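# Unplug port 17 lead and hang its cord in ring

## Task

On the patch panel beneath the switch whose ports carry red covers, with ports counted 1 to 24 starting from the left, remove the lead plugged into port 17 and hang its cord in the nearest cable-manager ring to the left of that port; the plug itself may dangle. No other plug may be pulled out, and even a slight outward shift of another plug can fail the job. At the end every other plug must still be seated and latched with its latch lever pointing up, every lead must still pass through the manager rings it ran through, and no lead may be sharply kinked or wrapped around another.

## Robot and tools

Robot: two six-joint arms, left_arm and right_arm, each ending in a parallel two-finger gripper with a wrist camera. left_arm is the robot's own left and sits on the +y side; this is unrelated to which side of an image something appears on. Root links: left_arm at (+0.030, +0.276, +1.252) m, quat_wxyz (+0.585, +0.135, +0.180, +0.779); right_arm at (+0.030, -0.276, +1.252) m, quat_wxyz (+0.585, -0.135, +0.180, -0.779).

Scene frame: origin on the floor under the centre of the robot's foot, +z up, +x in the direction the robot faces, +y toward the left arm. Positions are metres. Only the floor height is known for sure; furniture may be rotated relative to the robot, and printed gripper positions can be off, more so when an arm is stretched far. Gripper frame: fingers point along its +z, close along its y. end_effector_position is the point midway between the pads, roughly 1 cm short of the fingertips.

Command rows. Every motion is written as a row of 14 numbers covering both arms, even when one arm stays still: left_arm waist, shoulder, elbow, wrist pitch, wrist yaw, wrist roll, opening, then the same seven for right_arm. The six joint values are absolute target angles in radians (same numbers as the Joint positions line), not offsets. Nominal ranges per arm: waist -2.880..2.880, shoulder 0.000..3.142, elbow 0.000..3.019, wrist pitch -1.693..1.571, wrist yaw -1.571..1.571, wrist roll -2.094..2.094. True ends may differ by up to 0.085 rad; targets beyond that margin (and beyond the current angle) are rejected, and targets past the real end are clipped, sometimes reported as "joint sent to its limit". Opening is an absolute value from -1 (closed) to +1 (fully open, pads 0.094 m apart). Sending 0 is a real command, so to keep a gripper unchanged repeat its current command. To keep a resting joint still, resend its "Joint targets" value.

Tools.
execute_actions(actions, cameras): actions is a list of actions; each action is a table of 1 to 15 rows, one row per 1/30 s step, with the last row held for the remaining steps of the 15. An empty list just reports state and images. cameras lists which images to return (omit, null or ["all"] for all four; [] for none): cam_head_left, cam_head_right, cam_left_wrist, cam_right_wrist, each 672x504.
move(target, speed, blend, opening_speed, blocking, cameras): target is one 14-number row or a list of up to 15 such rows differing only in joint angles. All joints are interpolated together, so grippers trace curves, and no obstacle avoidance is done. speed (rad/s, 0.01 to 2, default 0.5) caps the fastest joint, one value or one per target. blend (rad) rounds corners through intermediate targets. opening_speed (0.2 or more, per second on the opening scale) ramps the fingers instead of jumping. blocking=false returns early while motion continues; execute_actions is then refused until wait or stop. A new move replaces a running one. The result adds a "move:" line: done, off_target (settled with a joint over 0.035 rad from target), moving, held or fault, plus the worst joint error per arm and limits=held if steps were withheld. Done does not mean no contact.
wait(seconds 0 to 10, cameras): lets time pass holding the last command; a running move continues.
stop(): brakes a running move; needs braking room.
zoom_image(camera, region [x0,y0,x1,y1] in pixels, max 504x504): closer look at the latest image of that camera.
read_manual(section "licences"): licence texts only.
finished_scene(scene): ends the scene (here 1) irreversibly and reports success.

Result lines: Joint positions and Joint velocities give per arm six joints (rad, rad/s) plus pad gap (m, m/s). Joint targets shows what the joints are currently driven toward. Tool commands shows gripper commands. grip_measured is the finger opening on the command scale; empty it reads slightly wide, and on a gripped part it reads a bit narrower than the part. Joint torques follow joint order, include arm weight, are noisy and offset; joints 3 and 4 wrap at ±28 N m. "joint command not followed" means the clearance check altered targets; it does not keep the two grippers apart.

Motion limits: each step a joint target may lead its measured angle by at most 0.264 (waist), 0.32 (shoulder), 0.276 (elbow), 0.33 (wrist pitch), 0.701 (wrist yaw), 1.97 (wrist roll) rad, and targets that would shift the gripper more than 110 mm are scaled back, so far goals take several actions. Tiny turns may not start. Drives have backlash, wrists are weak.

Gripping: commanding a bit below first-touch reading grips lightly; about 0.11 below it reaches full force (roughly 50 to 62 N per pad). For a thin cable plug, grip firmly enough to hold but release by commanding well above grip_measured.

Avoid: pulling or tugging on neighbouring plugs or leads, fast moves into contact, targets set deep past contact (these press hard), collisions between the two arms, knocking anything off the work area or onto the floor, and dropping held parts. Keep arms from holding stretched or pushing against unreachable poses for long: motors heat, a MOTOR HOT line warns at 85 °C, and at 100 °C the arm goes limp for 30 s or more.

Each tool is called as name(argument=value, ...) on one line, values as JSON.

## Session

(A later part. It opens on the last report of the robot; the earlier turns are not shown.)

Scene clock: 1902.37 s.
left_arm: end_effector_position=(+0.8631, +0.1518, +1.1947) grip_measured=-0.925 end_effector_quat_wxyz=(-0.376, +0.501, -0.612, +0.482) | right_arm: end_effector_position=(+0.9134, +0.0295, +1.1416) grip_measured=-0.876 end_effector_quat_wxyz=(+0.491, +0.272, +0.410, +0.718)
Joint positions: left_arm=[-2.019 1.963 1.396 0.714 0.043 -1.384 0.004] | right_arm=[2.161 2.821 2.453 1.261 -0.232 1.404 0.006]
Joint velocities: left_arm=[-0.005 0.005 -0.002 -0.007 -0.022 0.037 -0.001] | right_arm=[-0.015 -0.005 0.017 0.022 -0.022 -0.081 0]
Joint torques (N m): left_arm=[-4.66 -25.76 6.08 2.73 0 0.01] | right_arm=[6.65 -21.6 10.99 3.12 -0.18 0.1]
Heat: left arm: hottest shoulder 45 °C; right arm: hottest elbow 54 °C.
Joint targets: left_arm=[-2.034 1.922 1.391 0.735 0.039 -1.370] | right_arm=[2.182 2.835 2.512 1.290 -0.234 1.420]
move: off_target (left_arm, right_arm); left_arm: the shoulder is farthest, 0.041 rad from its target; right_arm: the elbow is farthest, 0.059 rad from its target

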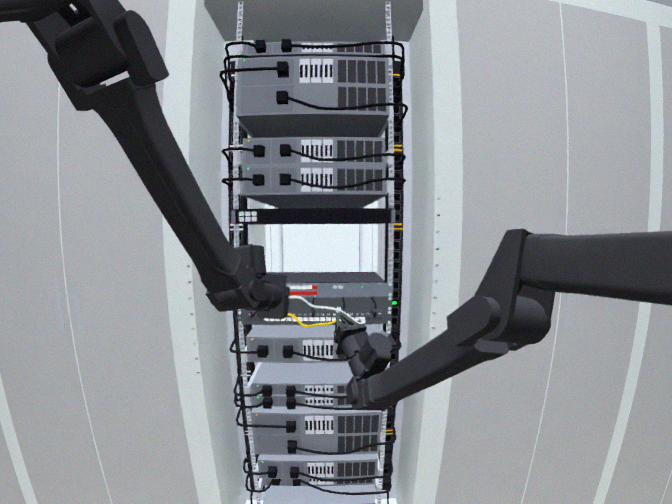

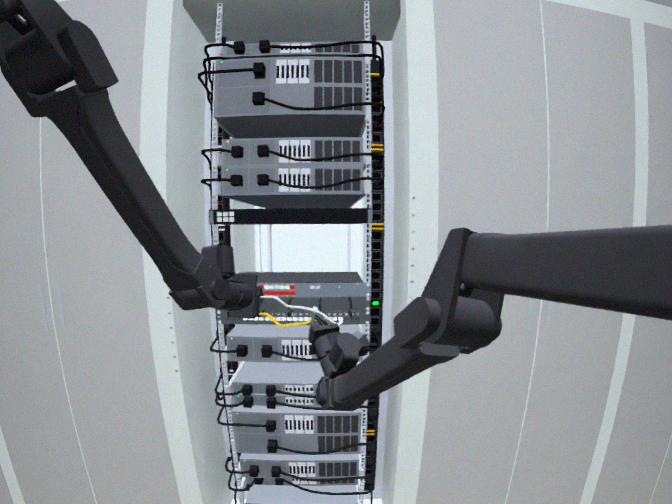

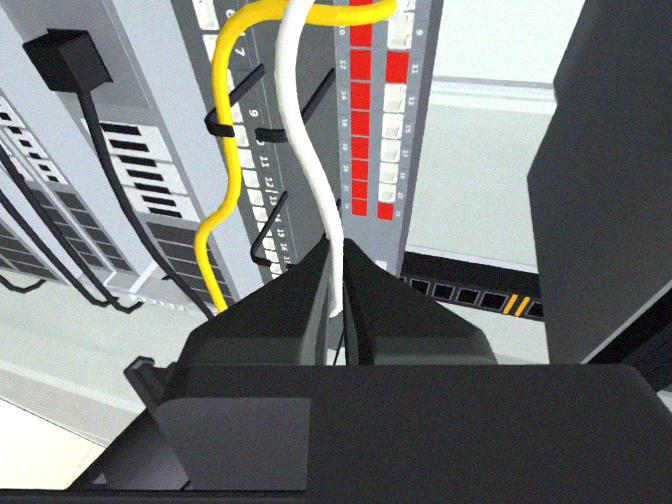

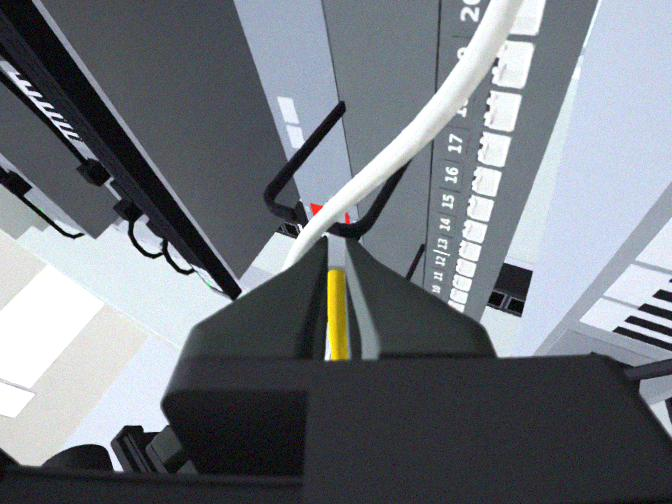

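move(target=[[-2.035,1.922,1.39,0.735,0.04,-1.37,-0.95,2.182,2.835,2.512,1.10,-0.234,1.40,-0.95],[-2.035,1.922,1.39,0.735,0.04,-1.37,-0.95,2.178,2.80,2.435,1.10,-0.236,1.40,-0.95],[-2.035,1.922,1.39,0.735,0.04,-1.37,-0.95,2.17,2.79,2.42,0.93,-0.22,1.37,-0.95]], speed=0.15)

zoom_image(camera="cam_right_wrist", region=[168, 0, 504, 336])

zoom_image(camera="cam_head_left", region=[230, 270, 400, 370])

Scene clock: 1938.33 s.
left_arm: end_effector_position=(+0.8632, +0.1521, +1.1947) grip_measured=-0.925 end_effector_quat_wxyz=(-0.377, +0.501, -0.612, +0.482) | right_arm: end_effector_position=(+0.9306, +0.0525, +1.0635) grip_measured=-0.876 end_effector_quat_wxyz=(+0.410, +0.343, +0.525, +0.662)
Joint positions: left_arm=[-2.019 1.963 1.396 0.714 0.042 -1.384 0.004] | right_arm=[2.161 2.816 2.429 0.944 -0.221 1.386 0.006]
Joint velocities: left_arm=[0.015 0.005 0.012 -0.012 0.007 0.022 0.001] | right_arm=[0.005 -0.015 -0.007 0.007 -0.037 -0.022 0]
Joint torques (N m): left_arm=[-4.89 -25.88 5.89 2.67 0.09 0.01] | right_arm=[6.48 -25.35 6.74 1.52 0.01 -0.3]
Heat: left arm: hottest shoulder 50 °C; right arm: hottest elbow 54 °C.
Joint targets: left_arm=[-2.035 1.922 1.390 0.735 0.041 -1.370] | right_arm=[2.170 2.791 2.420 0.929 -0.219 1.370]
move: off_target (left_arm); left_arm: the shoulder is farthest, 0.041 rad from its target

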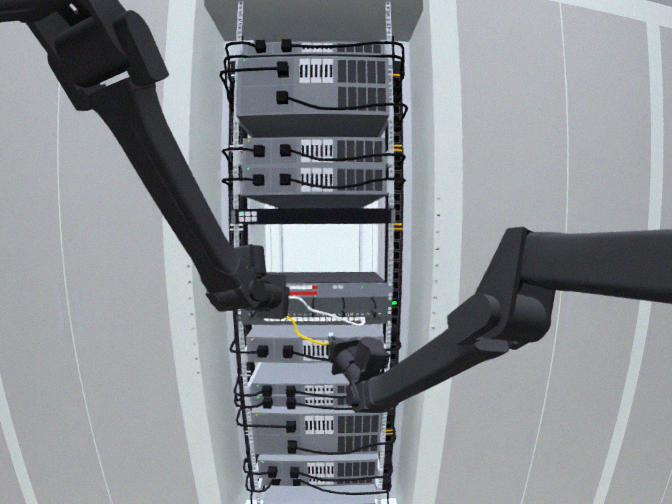

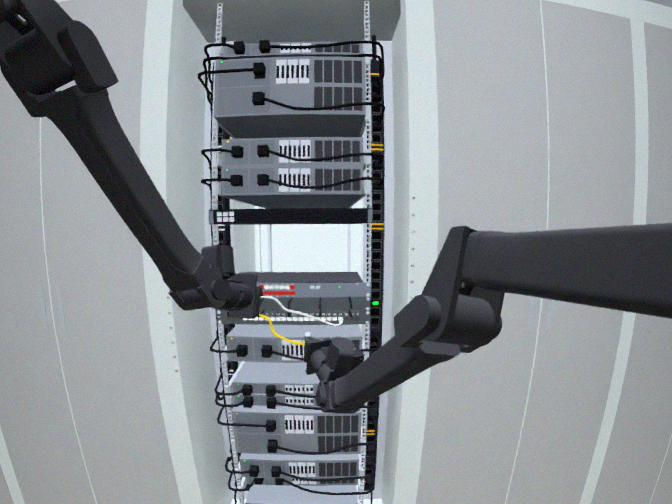

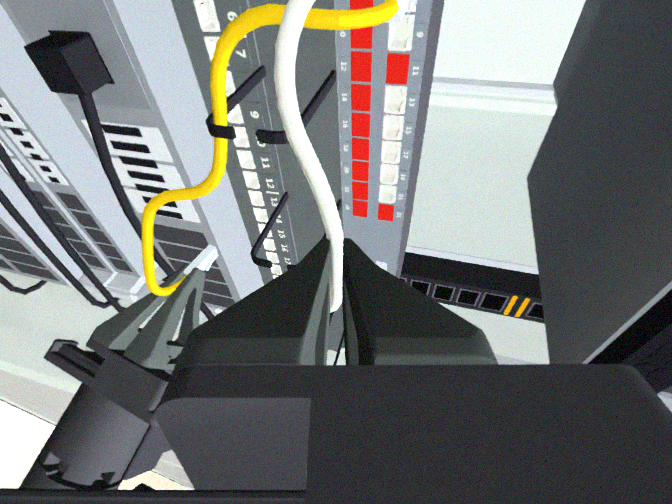

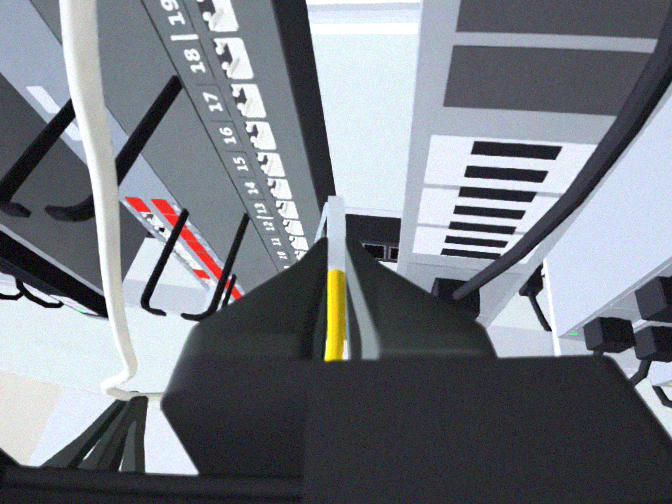

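Scaled by 1.500 from the camera's 672x504 image, which has a finer 960x720 frame.

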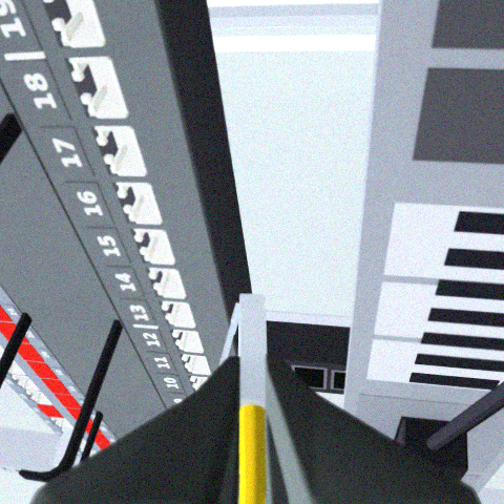

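Scaled by 2.965 from the camera's 672x504 image, which has a finer 960x720 frame.

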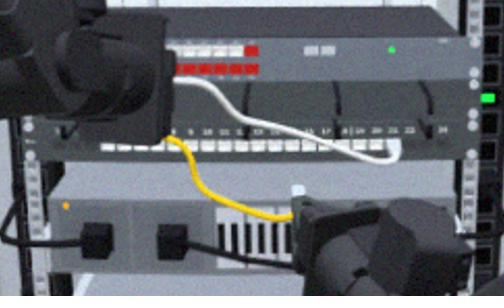

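move(target=[-2.035,1.922,1.39,0.735,0.04,-1.37,-0.95,2.17,2.79,2.42,0.93,-0.22,1.37,-0.6], opening_speed=0.4, cameras=[])

move(target=[-2.035,1.922,1.39,0.735,0.04,-1.37,-0.95,2.15,2.585,1.97,1.175,-0.24,1.37,-0.6], speed=0.25)

zoom_image(camera="cam_right_wrist", region=[168, 0, 504, 336])

zoom_image(camera="cam_head_left", region=[230, 270, 400, 370])

Scene clock: 1952.43 s.
left_arm: end_effector_position=(+0.8632, +0.1521, +1.1947) grip_measured=-0.925 end_effector_quat_wxyz=(-0.377, +0.501, -0.612, +0.482) | right_arm: end_effector_position=(+0.9311, +0.0523, +1.0648) grip_measured=-0.603 end_effector_quat_wxyz=(+0.411, +0.342, +0.524, +0.663)
Joint positions: left_arm=[-2.019 1.963 1.396 0.714 0.042 -1.384 0.004] | right_arm=[2.161 2.815 2.429 0.944 -0.221 1.386 0.019]
Joint velocities: left_arm=[0.005 -0.005 -0.002 -0.002 -0.037 0.037 -0.001] | right_arm=[-0.005 -0.015 -0.002 -0.007 0.051 0.051 0]
Joint torques (N m): left_arm=[-4.84 -26.23 5.89 2.66 0.08 0.04] | right_arm=[6.42 -25.52 6.53 1.54 -0.11 -0.24]
Heat: left arm: hottest shoulder 52 °C; right arm: hottest elbow 51 °C.
Joint targets: left_arm=[-2.035 1.922 1.390 0.735 0.040 -1.370] | right_arm=[2.170 2.789 2.420 0.930 -0.220 1.371]
move: off_target (left_arm); left_arm: the shoulder is farthest, 0.041 rad from its target
No camera images: "cameras" was empty.

Scene clock: 1954.77 s.
left_arm: end_effector_position=(+0.8632, +0.1521, +1.1947) grip_measured=-0.925 end_effector_quat_wxyz=(-0.377, +0.501, -0.612, +0.482) | right_arm: end_effector_position=(+0.8716, +0.0363, +1.0759) grip_measured=-0.602 end_effector_quat_wxyz=(+0.397, +0.344, +0.538, +0.659)
Joint positions: left_arm=[-2.019 1.963 1.396 0.714 0.042 -1.384 0.004] | right_arm=[2.161 2.609 1.978 1.153 -0.237 1.384 0.019]
Joint velocities: left_arm=[-0.034 -0.015 -0.007 0.002 0.007 0.037 0] | right_arm=[0.005 -0.005 -0.007 -0.012 -0.066 -0.095 0.001]
Joint torques (N m): left_arm=[-4.89 -26.05 5.93 2.56 0.06 0.01] | right_arm=[3.66 -23.88 4.96 2.99 -0.26 -0.27]
Heat: left arm: hottest shoulder 52 °C; right arm: hottest elbow 51 °C.
Joint targets: left_arm=[-2.035 1.922 1.390 0.735 0.040 -1.370] | right_arm=[2.150 2.585 1.969 1.175 -0.240 1.369]
move: off_target (left_arm); left_arm: the shoulder is farthest, 0.041 rad from its target

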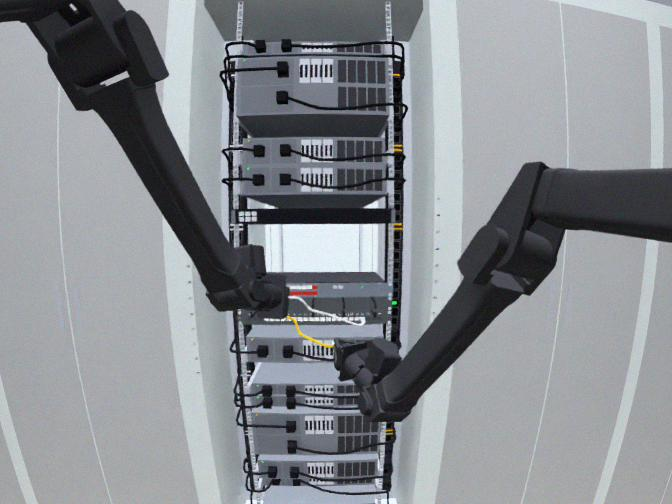

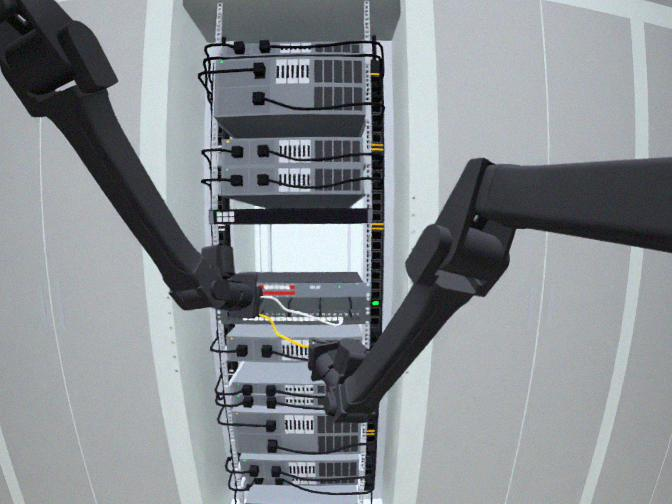

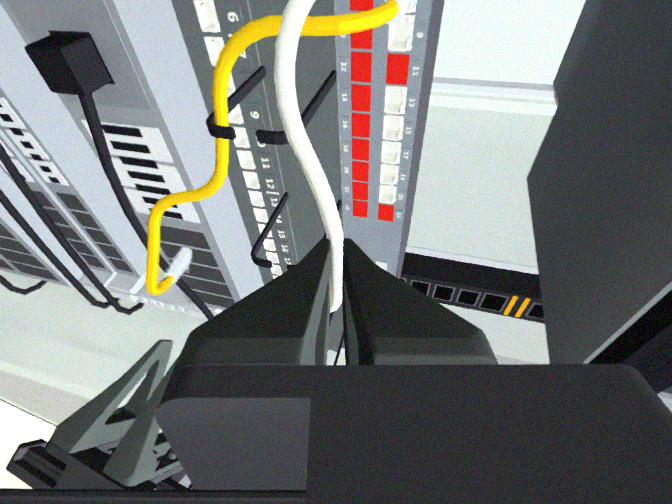

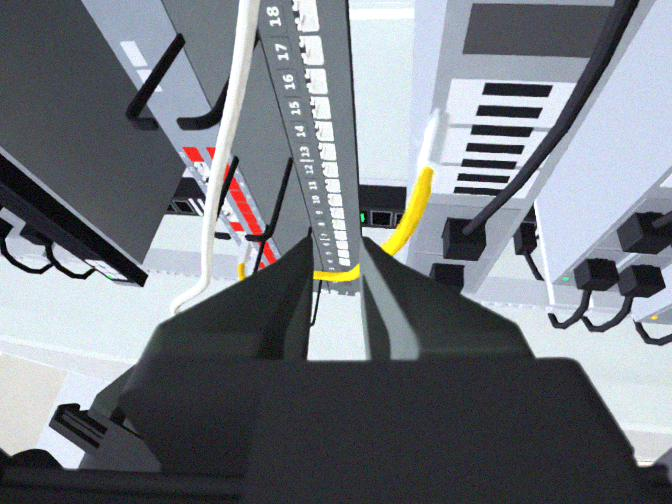

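Scaled by 1.500 from the camera's 672x504 image, which has a finer 960x720 frame.

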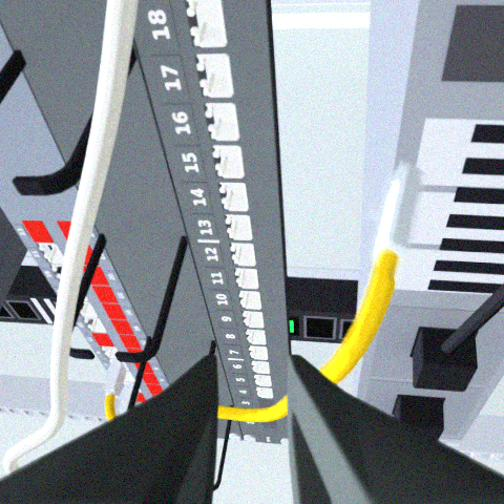

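Scaled by 2.965 from the camera's 672x504 image, which has a finer 960x720 frame.

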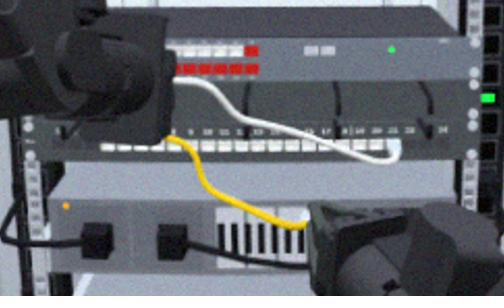

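execute_actions(actions=[])

zoom_image(camera="cam_head_left", region=[230, 270, 400, 370])

zoom_image(camera="cam_right_wrist", region=[180, 0, 560, 285])

Scene clock: 1996.10 s.
left_arm: end_effector_position=(+0.8632, +0.1521, +1.1947) grip_measured=-0.925 end_effector_quat_wxyz=(-0.377, +0.501, -0.612, +0.482) | right_arm: end_effector_position=(+0.8716, +0.0363, +1.0759) grip_measured=-0.602 end_effector_quat_wxyz=(+0.397, +0.344, +0.538, +0.659)
Joint positions: left_arm=[-2.019 1.963 1.396 0.714 0.042 -1.384 0.004] | right_arm=[2.161 2.609 1.978 1.153 -0.237 1.384 0.019]
Joint velocities: left_arm=[-0.005 -0.005 0.002 -0.007 -0.022 -0.007 0] | right_arm=[0.005 -0.015 -0.012 0.007 0.022 -0.11 0]
Joint torques (N m): left_arm=[-4.78 -25.93 5.97 2.73 0.08 0.01] | right_arm=[4.07 -24.41 5 3.29 -0.27 -0.31]
Heat: left arm: hottest shoulder 53 °C; right arm: hottest shoulder 48 °C.
Joint targets: left_arm=[-2.035 1.922 1.390 0.735 0.040 -1.370] | right_arm=[2.150 2.585 1.970 1.175 -0.240 1.370]
Tool commands: left_gripper/opening=-0.95 right_gripper/opening=-0.6

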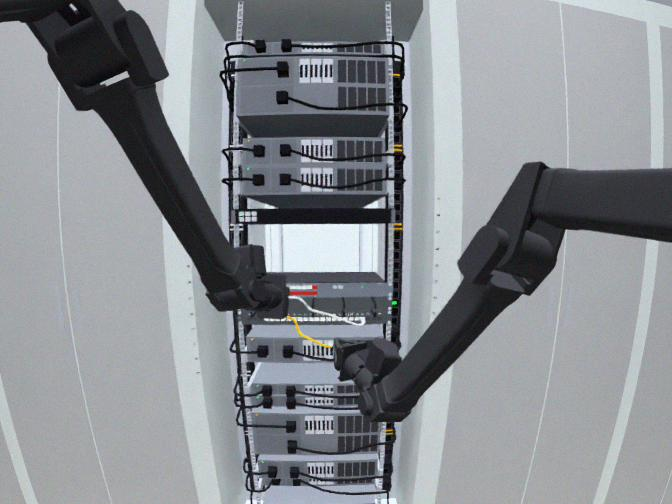

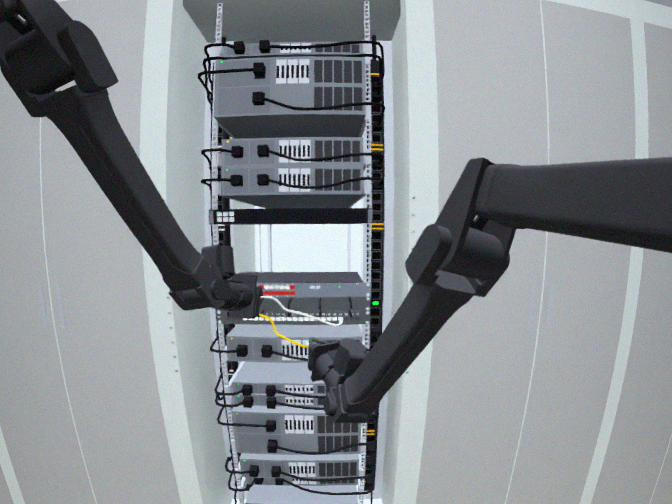

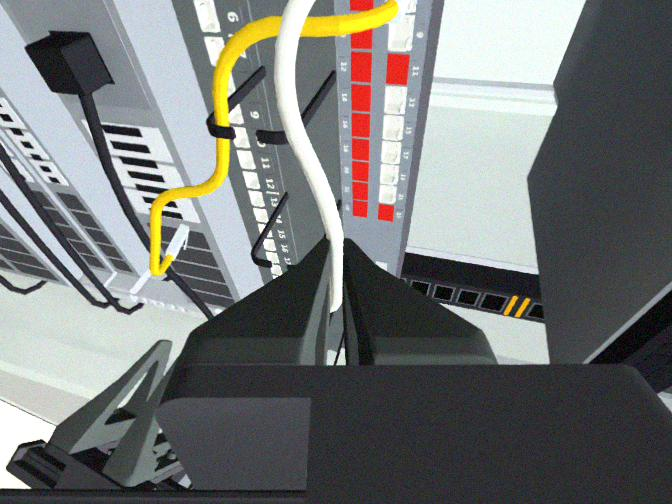

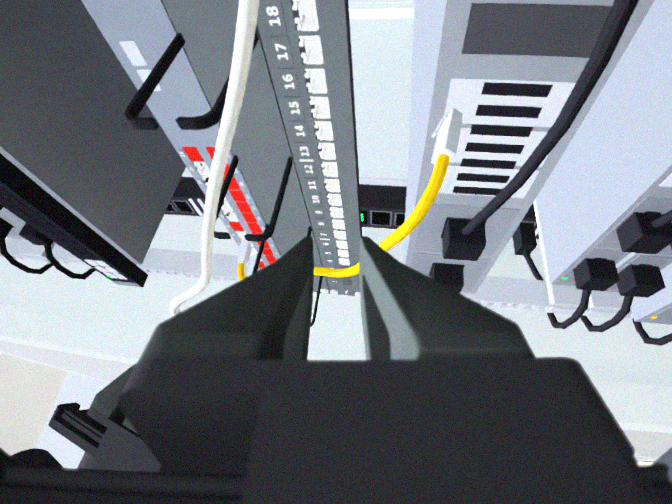

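Scaled by 2.965 from the camera's 672x504 image, which has a finer 960x720 frame.

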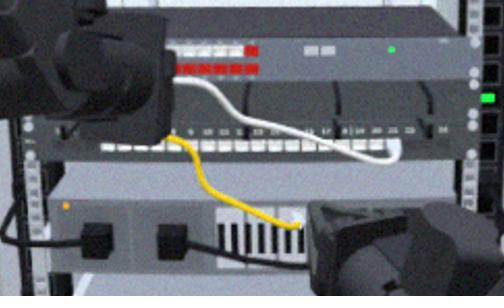

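Scaled by 1.326 from the camera's 672x504 image, which has a finer 960x720 frame.

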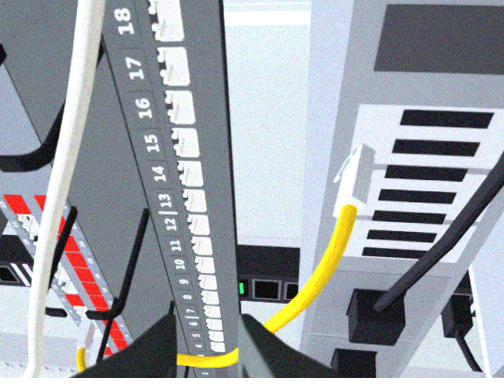

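move(target=[[-2.035,1.922,1.39,0.735,0.04,-1.37,-0.95,2.165,2.545,1.92,1.045,-0.19,1.323,-0.6],[-2.035,1.922,1.39,0.735,0.04,-1.37,-0.95,2.18,2.68,2.18,0.91,-0.178,1.323,-0.6]], speed=0.25)

zoom_image(camera="cam_right_wrist", region=[180, 0, 560, 285])

Scene clock: 2073.83 s.
left_arm: end_effector_position=(+0.8632, +0.1523, +1.1946) grip_measured=-0.925 end_effector_quat_wxyz=(-0.377, +0.502, -0.612, +0.481) | right_arm: end_effector_position=(+0.9085, +0.0427, +1.0511) grip_measured=-0.602 end_effector_quat_wxyz=(+0.390, +0.372, +0.576, +0.615)
Joint positions: left_arm=[-2.019 1.963 1.396 0.714 0.04 -1.384 0.004] | right_arm=[2.161 2.657 2.134 0.924 -0.182 1.338 0.019]
Joint velocities: left_arm=[-0.015 -0.005 0.012 -0.007 -0.066 -0.037 -0.001] | right_arm=[-0.005 -0.005 -0.002 0.032 0.007 -0.051 0]
Joint torques (N m): left_arm=[-4.95 -26.23 5.97 2.65 0.1 0.01] | right_arm=[6.89 -20.25 9.73 1.63 0 -0.28]
Heat: left arm: hottest shoulder 55 °C; right arm: hottest shoulder 49 °C.
Joint targets: left_arm=[-2.035 1.922 1.390 0.735 0.039 -1.370] | right_arm=[2.180 2.681 2.180 0.910 -0.178 1.323]
move: off_target (left_arm, right_arm); left_arm: the shoulder is farthest, 0.041 rad from its target; right_arm: the elbow is farthest, 0.046 rad from its target

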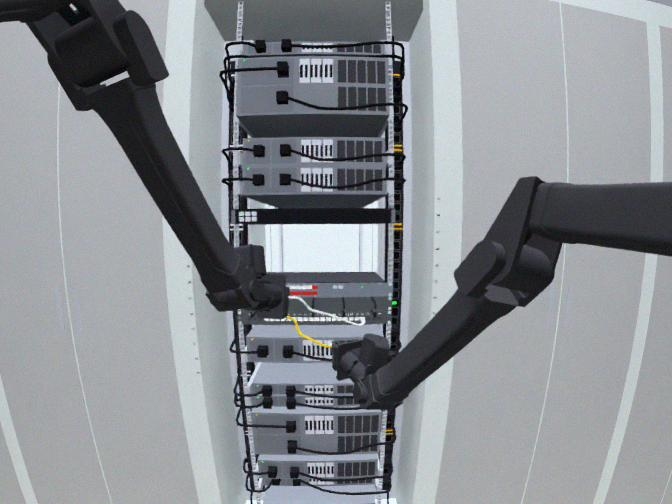

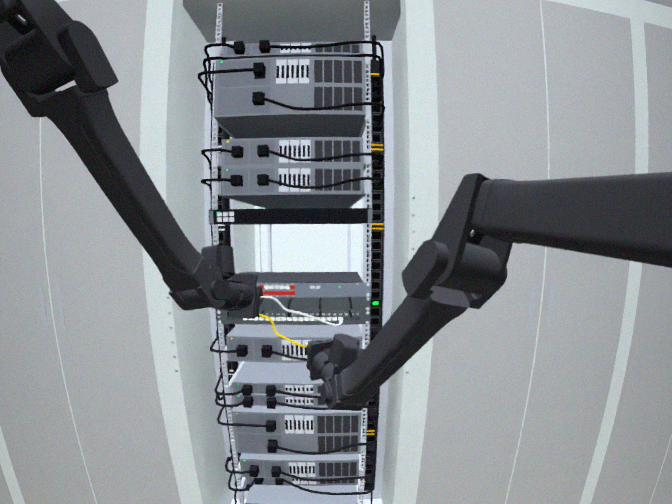

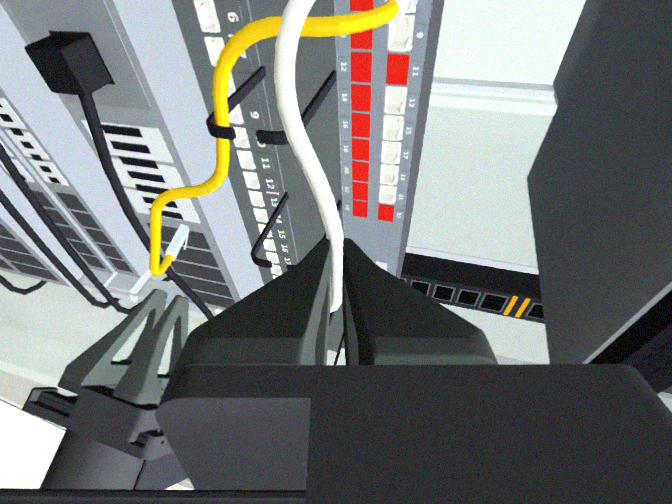

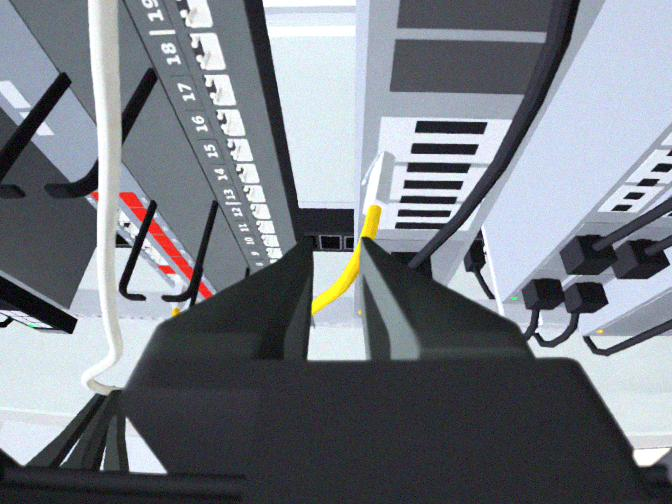

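Scaled by 1.326 from the camera's 672x504 image, which has a finer 960x720 frame.

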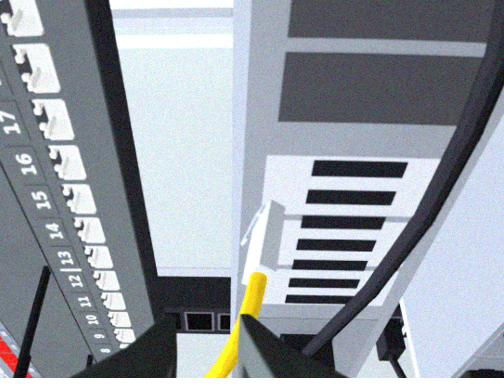

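move(target=[[-2.035,1.922,1.39,0.735,0.04,-1.37,-0.95,2.183,2.72,2.25,0.878,-0.188,1.323,-0.6],[-2.035,1.922,1.39,0.735,0.04,-1.37,-0.95,2.19,2.797,2.41,0.79,-0.181,1.323,-0.6]], speed=0.15)

zoom_image(camera="cam_right_wrist", region=[180, 50, 560, 335])

Scene clock: 2127.80 s.
left_arm: end_effector_position=(+0.8632, +0.1523, +1.1946) grip_measured=-0.925 end_effector_quat_wxyz=(-0.377, +0.502, -0.612, +0.481) | right_arm: end_effector_position=(+0.9299, +0.0634, +1.0386) grip_measured=-0.602 end_effector_quat_wxyz=(+0.384, +0.369, +0.579, +0.617)
Joint positions: left_arm=[-2.019 1.963 1.396 0.714 0.04 -1.384 0.004] | right_arm=[2.172 2.767 2.357 0.804 -0.185 1.337 0.019]
Joint velocities: left_arm=[-0.005 0.005 -0.012 -0.012 0.007 -0.081 0] | right_arm=[0.005 0.005 0.002 0.002 0.051 -0.139 0]
Joint torques (N m): left_arm=[-4.95 -26.05 5.94 2.7 0.13 0.02] | right_arm=[7.53 -20.66 10.66 1.68 0.01 -0.28]
Heat: left arm: hottest shoulder 55 °C; right arm: hottest shoulder 47 °C.
Joint targets: left_arm=[-2.035 1.922 1.390 0.735 0.040 -1.370] | right_arm=[2.190 2.797 2.410 0.790 -0.181 1.322]
move: off_target (left_arm, right_arm); left_arm: the shoulder is farthest, 0.041 rad from its target; right_arm: the elbow is farthest, 0.053 rad from its target

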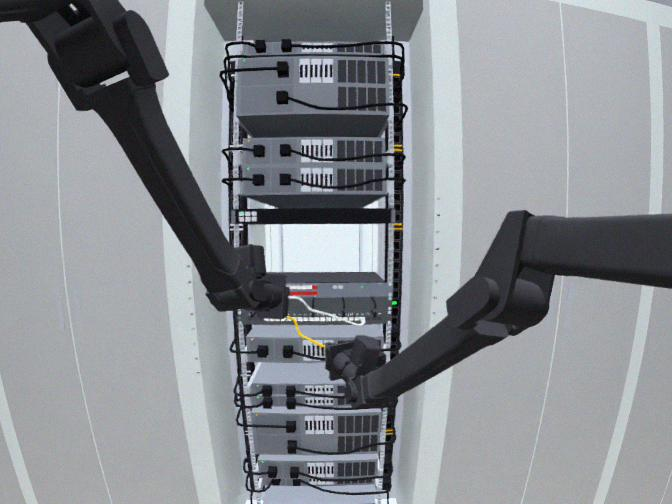

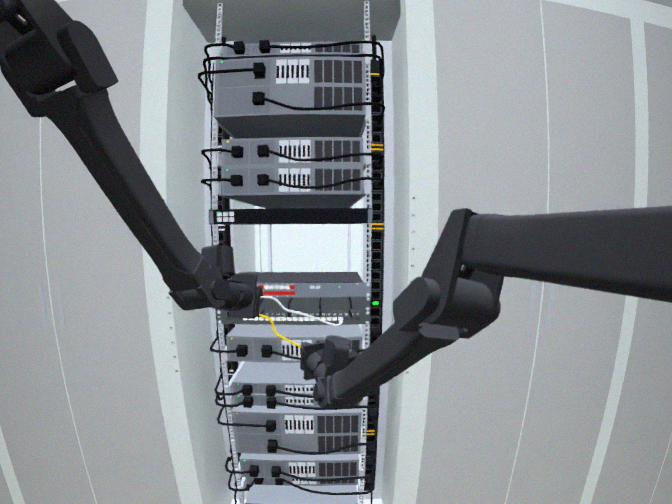

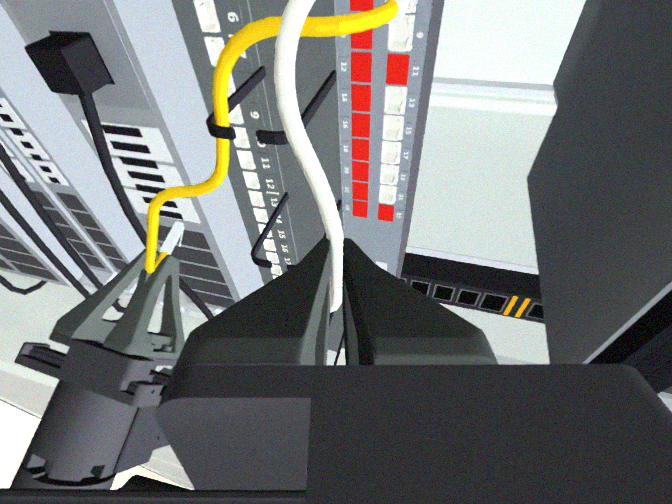

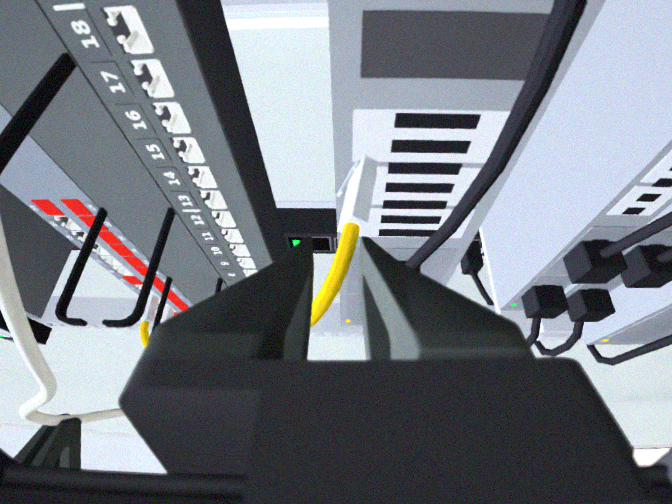

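Scaled by 1.326 from the camera's 672x504 image, which has a finer 960x720 frame.

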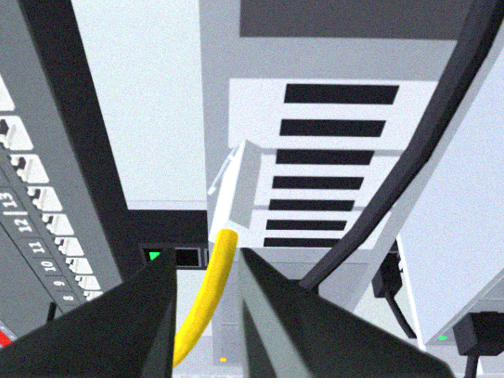

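move(target=[-2.035,1.922,1.39,0.735,0.04,-1.37,-0.95,2.212,2.815,2.46,0.758,-0.181,1.323,-0.6], speed=0.15, cameras=["cam_left_wrist","cam_right_wrist"])

Scene clock: 2144.67 s.
left_arm: end_effector_position=(+0.8632, +0.1523, +1.1946) grip_measured=-0.925 end_effector_quat_wxyz=(-0.377, +0.502, -0.612, +0.481) | right_arm: end_effector_position=(+0.9302, +0.0866, +1.0472) grip_measured=-0.602 end_effector_quat_wxyz=(+0.376, +0.365, +0.579, +0.624)
Joint positions: left_arm=[-2.019 1.963 1.396 0.714 0.04 -1.384 0.004] | right_arm=[2.197 2.784 2.406 0.772 -0.183 1.337 0.019]
Joint velocities: left_arm=[-0.005 0.005 -0.012 -0.017 0.022 0.022 -0.001] | right_arm=[-0.005 -0.005 0.012 -0.002 0.037 -0.007 0]
Joint torques (N m): left_arm=[-4.89 -26.23 5.9 2.65 0.14 0] | right_arm=[7.59 -20.84 11.1 1.77 -0.05 -0.29]
Heat: left arm: hottest shoulder 56 °C; right arm: hottest shoulder 48 °C.
Joint targets: left_arm=[-2.035 1.922 1.390 0.735 0.040 -1.370] | right_arm=[2.212 2.815 2.459 0.758 -0.180 1.323]
move: off_target (left_arm, right_arm); left_arm: the shoulder is farthest, 0.041 rad from its target; right_arm: the elbow is farthest, 0.054 rad from its target
Images, in order (width x height): cam_left_wrist 672x504, cam_right_wrist 672x504.

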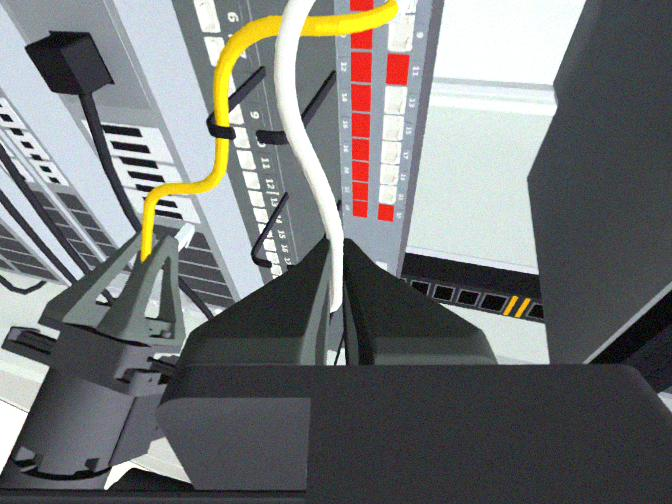

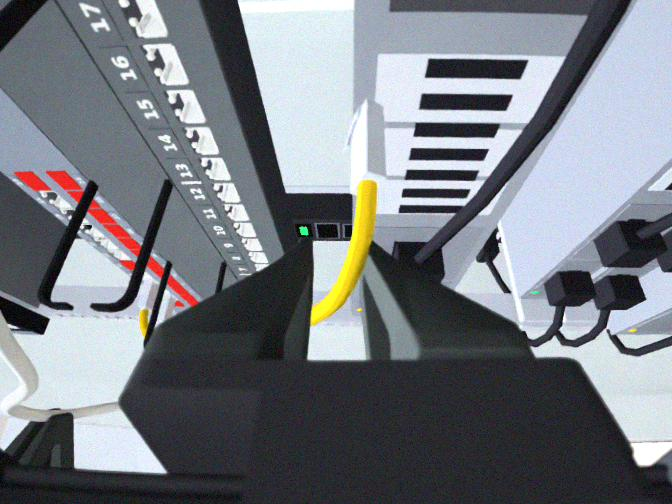

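move(target=[-2.035,1.922,1.39,0.735,0.04,-1.37,-0.95,2.212,2.815,2.46,0.758,-0.181,1.323,-0.95], opening_speed=0.5, cameras=["cam_left_wrist","cam_right_wrist"])

Scene clock: 2153.40 s.
left_arm: end_effector_position=(+0.8632, +0.1523, +1.1946) grip_measured=-0.925 end_effector_quat_wxyz=(-0.377, +0.502, -0.612, +0.481) | right_arm: end_effector_position=(+0.9319, +0.0863, +1.0503) grip_measured=-0.903 end_effector_quat_wxyz=(+0.378, +0.364, +0.578, +0.626)
Joint positions: left_arm=[-2.019 1.963 1.396 0.714 0.04 -1.384 0.004] | right_arm=[2.197 2.784 2.412 0.772 -0.183 1.337 0.005]
Joint velocities: left_arm=[-0.015 -0.005 -0.007 -0.022 -0.037 0.022 0] | right_arm=[-0.005 -0.015 -0.012 -0.007 0.007 0.022 -0.002]
Joint torques (N m): left_arm=[-4.95 -26.05 5.94 2.69 0.11 0.03] | right_arm=[7.06 -21.83 10.77 1.35 -0.07 -0.27]
Heat: left arm: hottest shoulder 56 °C; right arm: hottest elbow 50 °C.
Joint targets: left_arm=[-2.035 1.922 1.390 0.735 0.040 -1.370] | right_arm=[2.212 2.815 2.460 0.758 -0.181 1.323]
move: off_target (left_arm, right_arm); left_arm: the shoulder is farthest, 0.041 rad from its target; right_arm: the elbow is farthest, 0.048 rad from its target
Images, in order (width x height): cam_left_wrist 672x504, cam_right_wrist 672x504.

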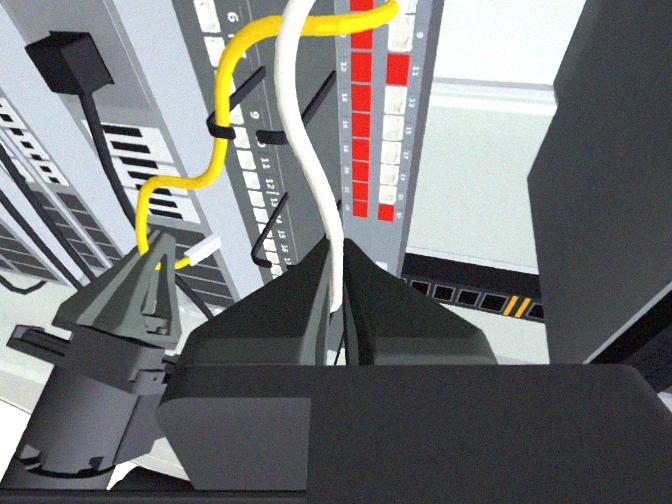

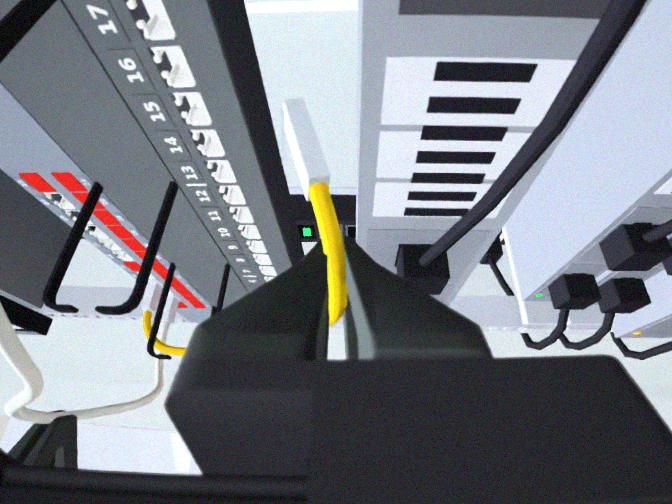

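move(target=[[-2.05,1.895,1.40,0.70,0.03,-1.37,-0.95,2.205,2.60,2.03,1.115,-0.19,1.35,-0.95]], speed=0.2)

zoom_image(camera="cam_head_left", region=[230, 270, 400, 370])

Scene clock: 2214.93 s.
left_arm: end_effector_position=(+0.8653, +0.1496, +1.2069) grip_measured=-0.925 end_effector_quat_wxyz=(-0.380, +0.501, -0.609, +0.484) | right_arm: end_effector_position=(+0.8811, +0.0643, +1.0869) grip_measured=-0.908 end_effector_quat_wxyz=(+0.409, +0.343, +0.542, +0.649)
Joint positions: left_arm=[-2.026 1.947 1.396 0.708 0.032 -1.384 0.004] | right_arm=[2.2 2.621 2.041 1.093 -0.186 1.337 0.004]
Joint velocities: left_arm=[-0.005 -0.015 -0.012 0.002 0.037 -0.007 0] | right_arm=[0.005 -0.015 -0.012 0.012 0.037 -0.051 0]
Joint torques (N m): left_arm=[-5.25 -26.75 6.93 1.48 0.03 0.01] | right_arm=[5.83 -24.47 5.46 3.26 -0.3 0.03]
Heat: left arm: hottest shoulder 56 °C; right arm: hottest elbow 53 °C.
Joint targets: left_arm=[-2.050 1.895 1.400 0.700 0.030 -1.370] | right_arm=[2.205 2.600 2.031 1.116 -0.190 1.350]
move: off_target (left_arm); left_arm: the shoulder is farthest, 0.052 rad from its target

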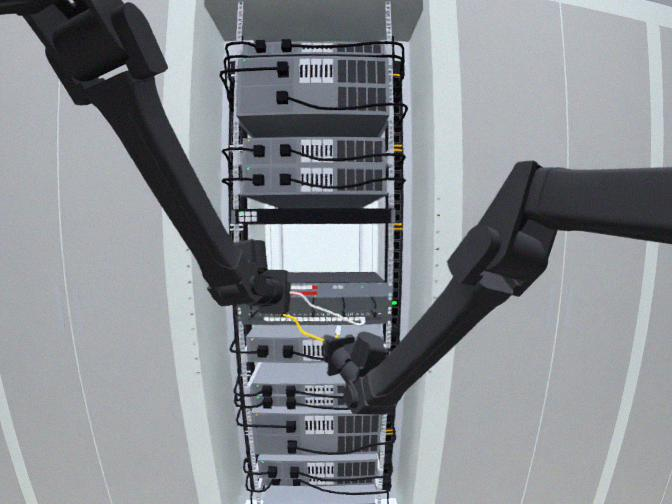

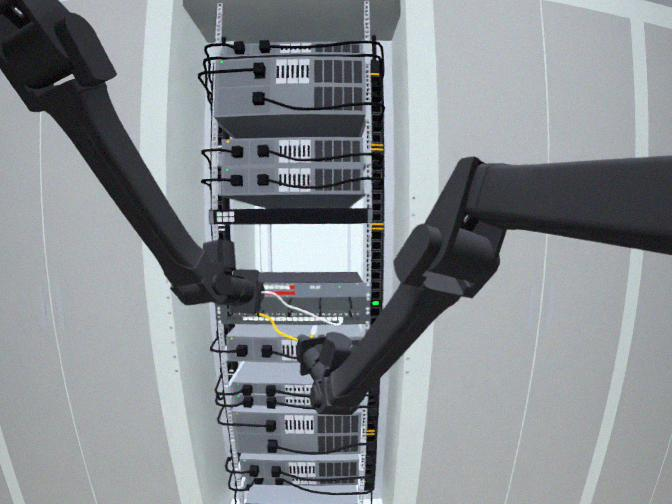

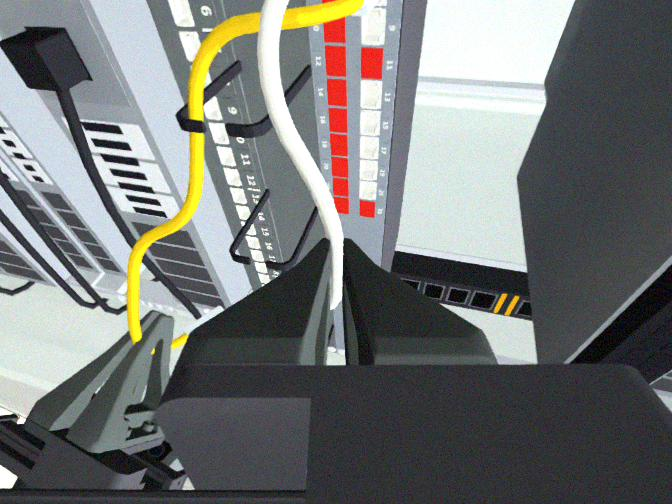

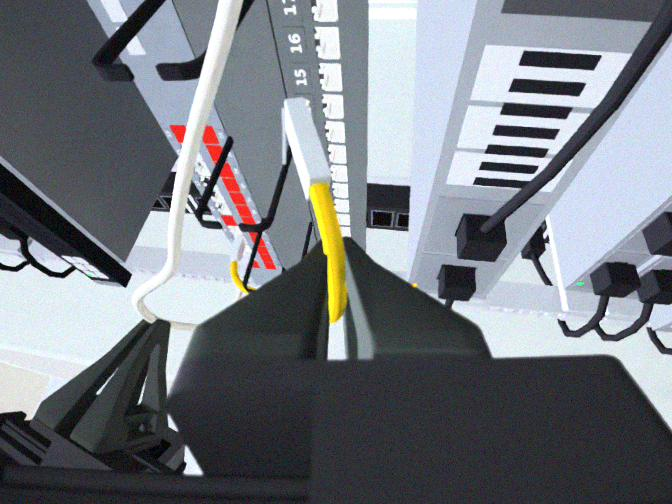

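Scaled by 2.965 from the camera's 672x504 image, which has a finer 960x720 frame.

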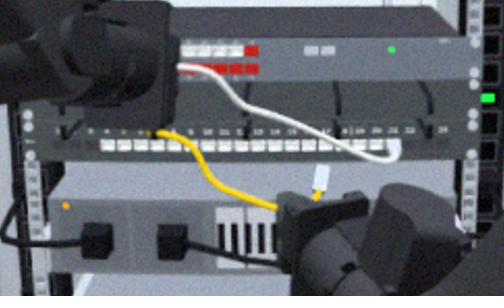

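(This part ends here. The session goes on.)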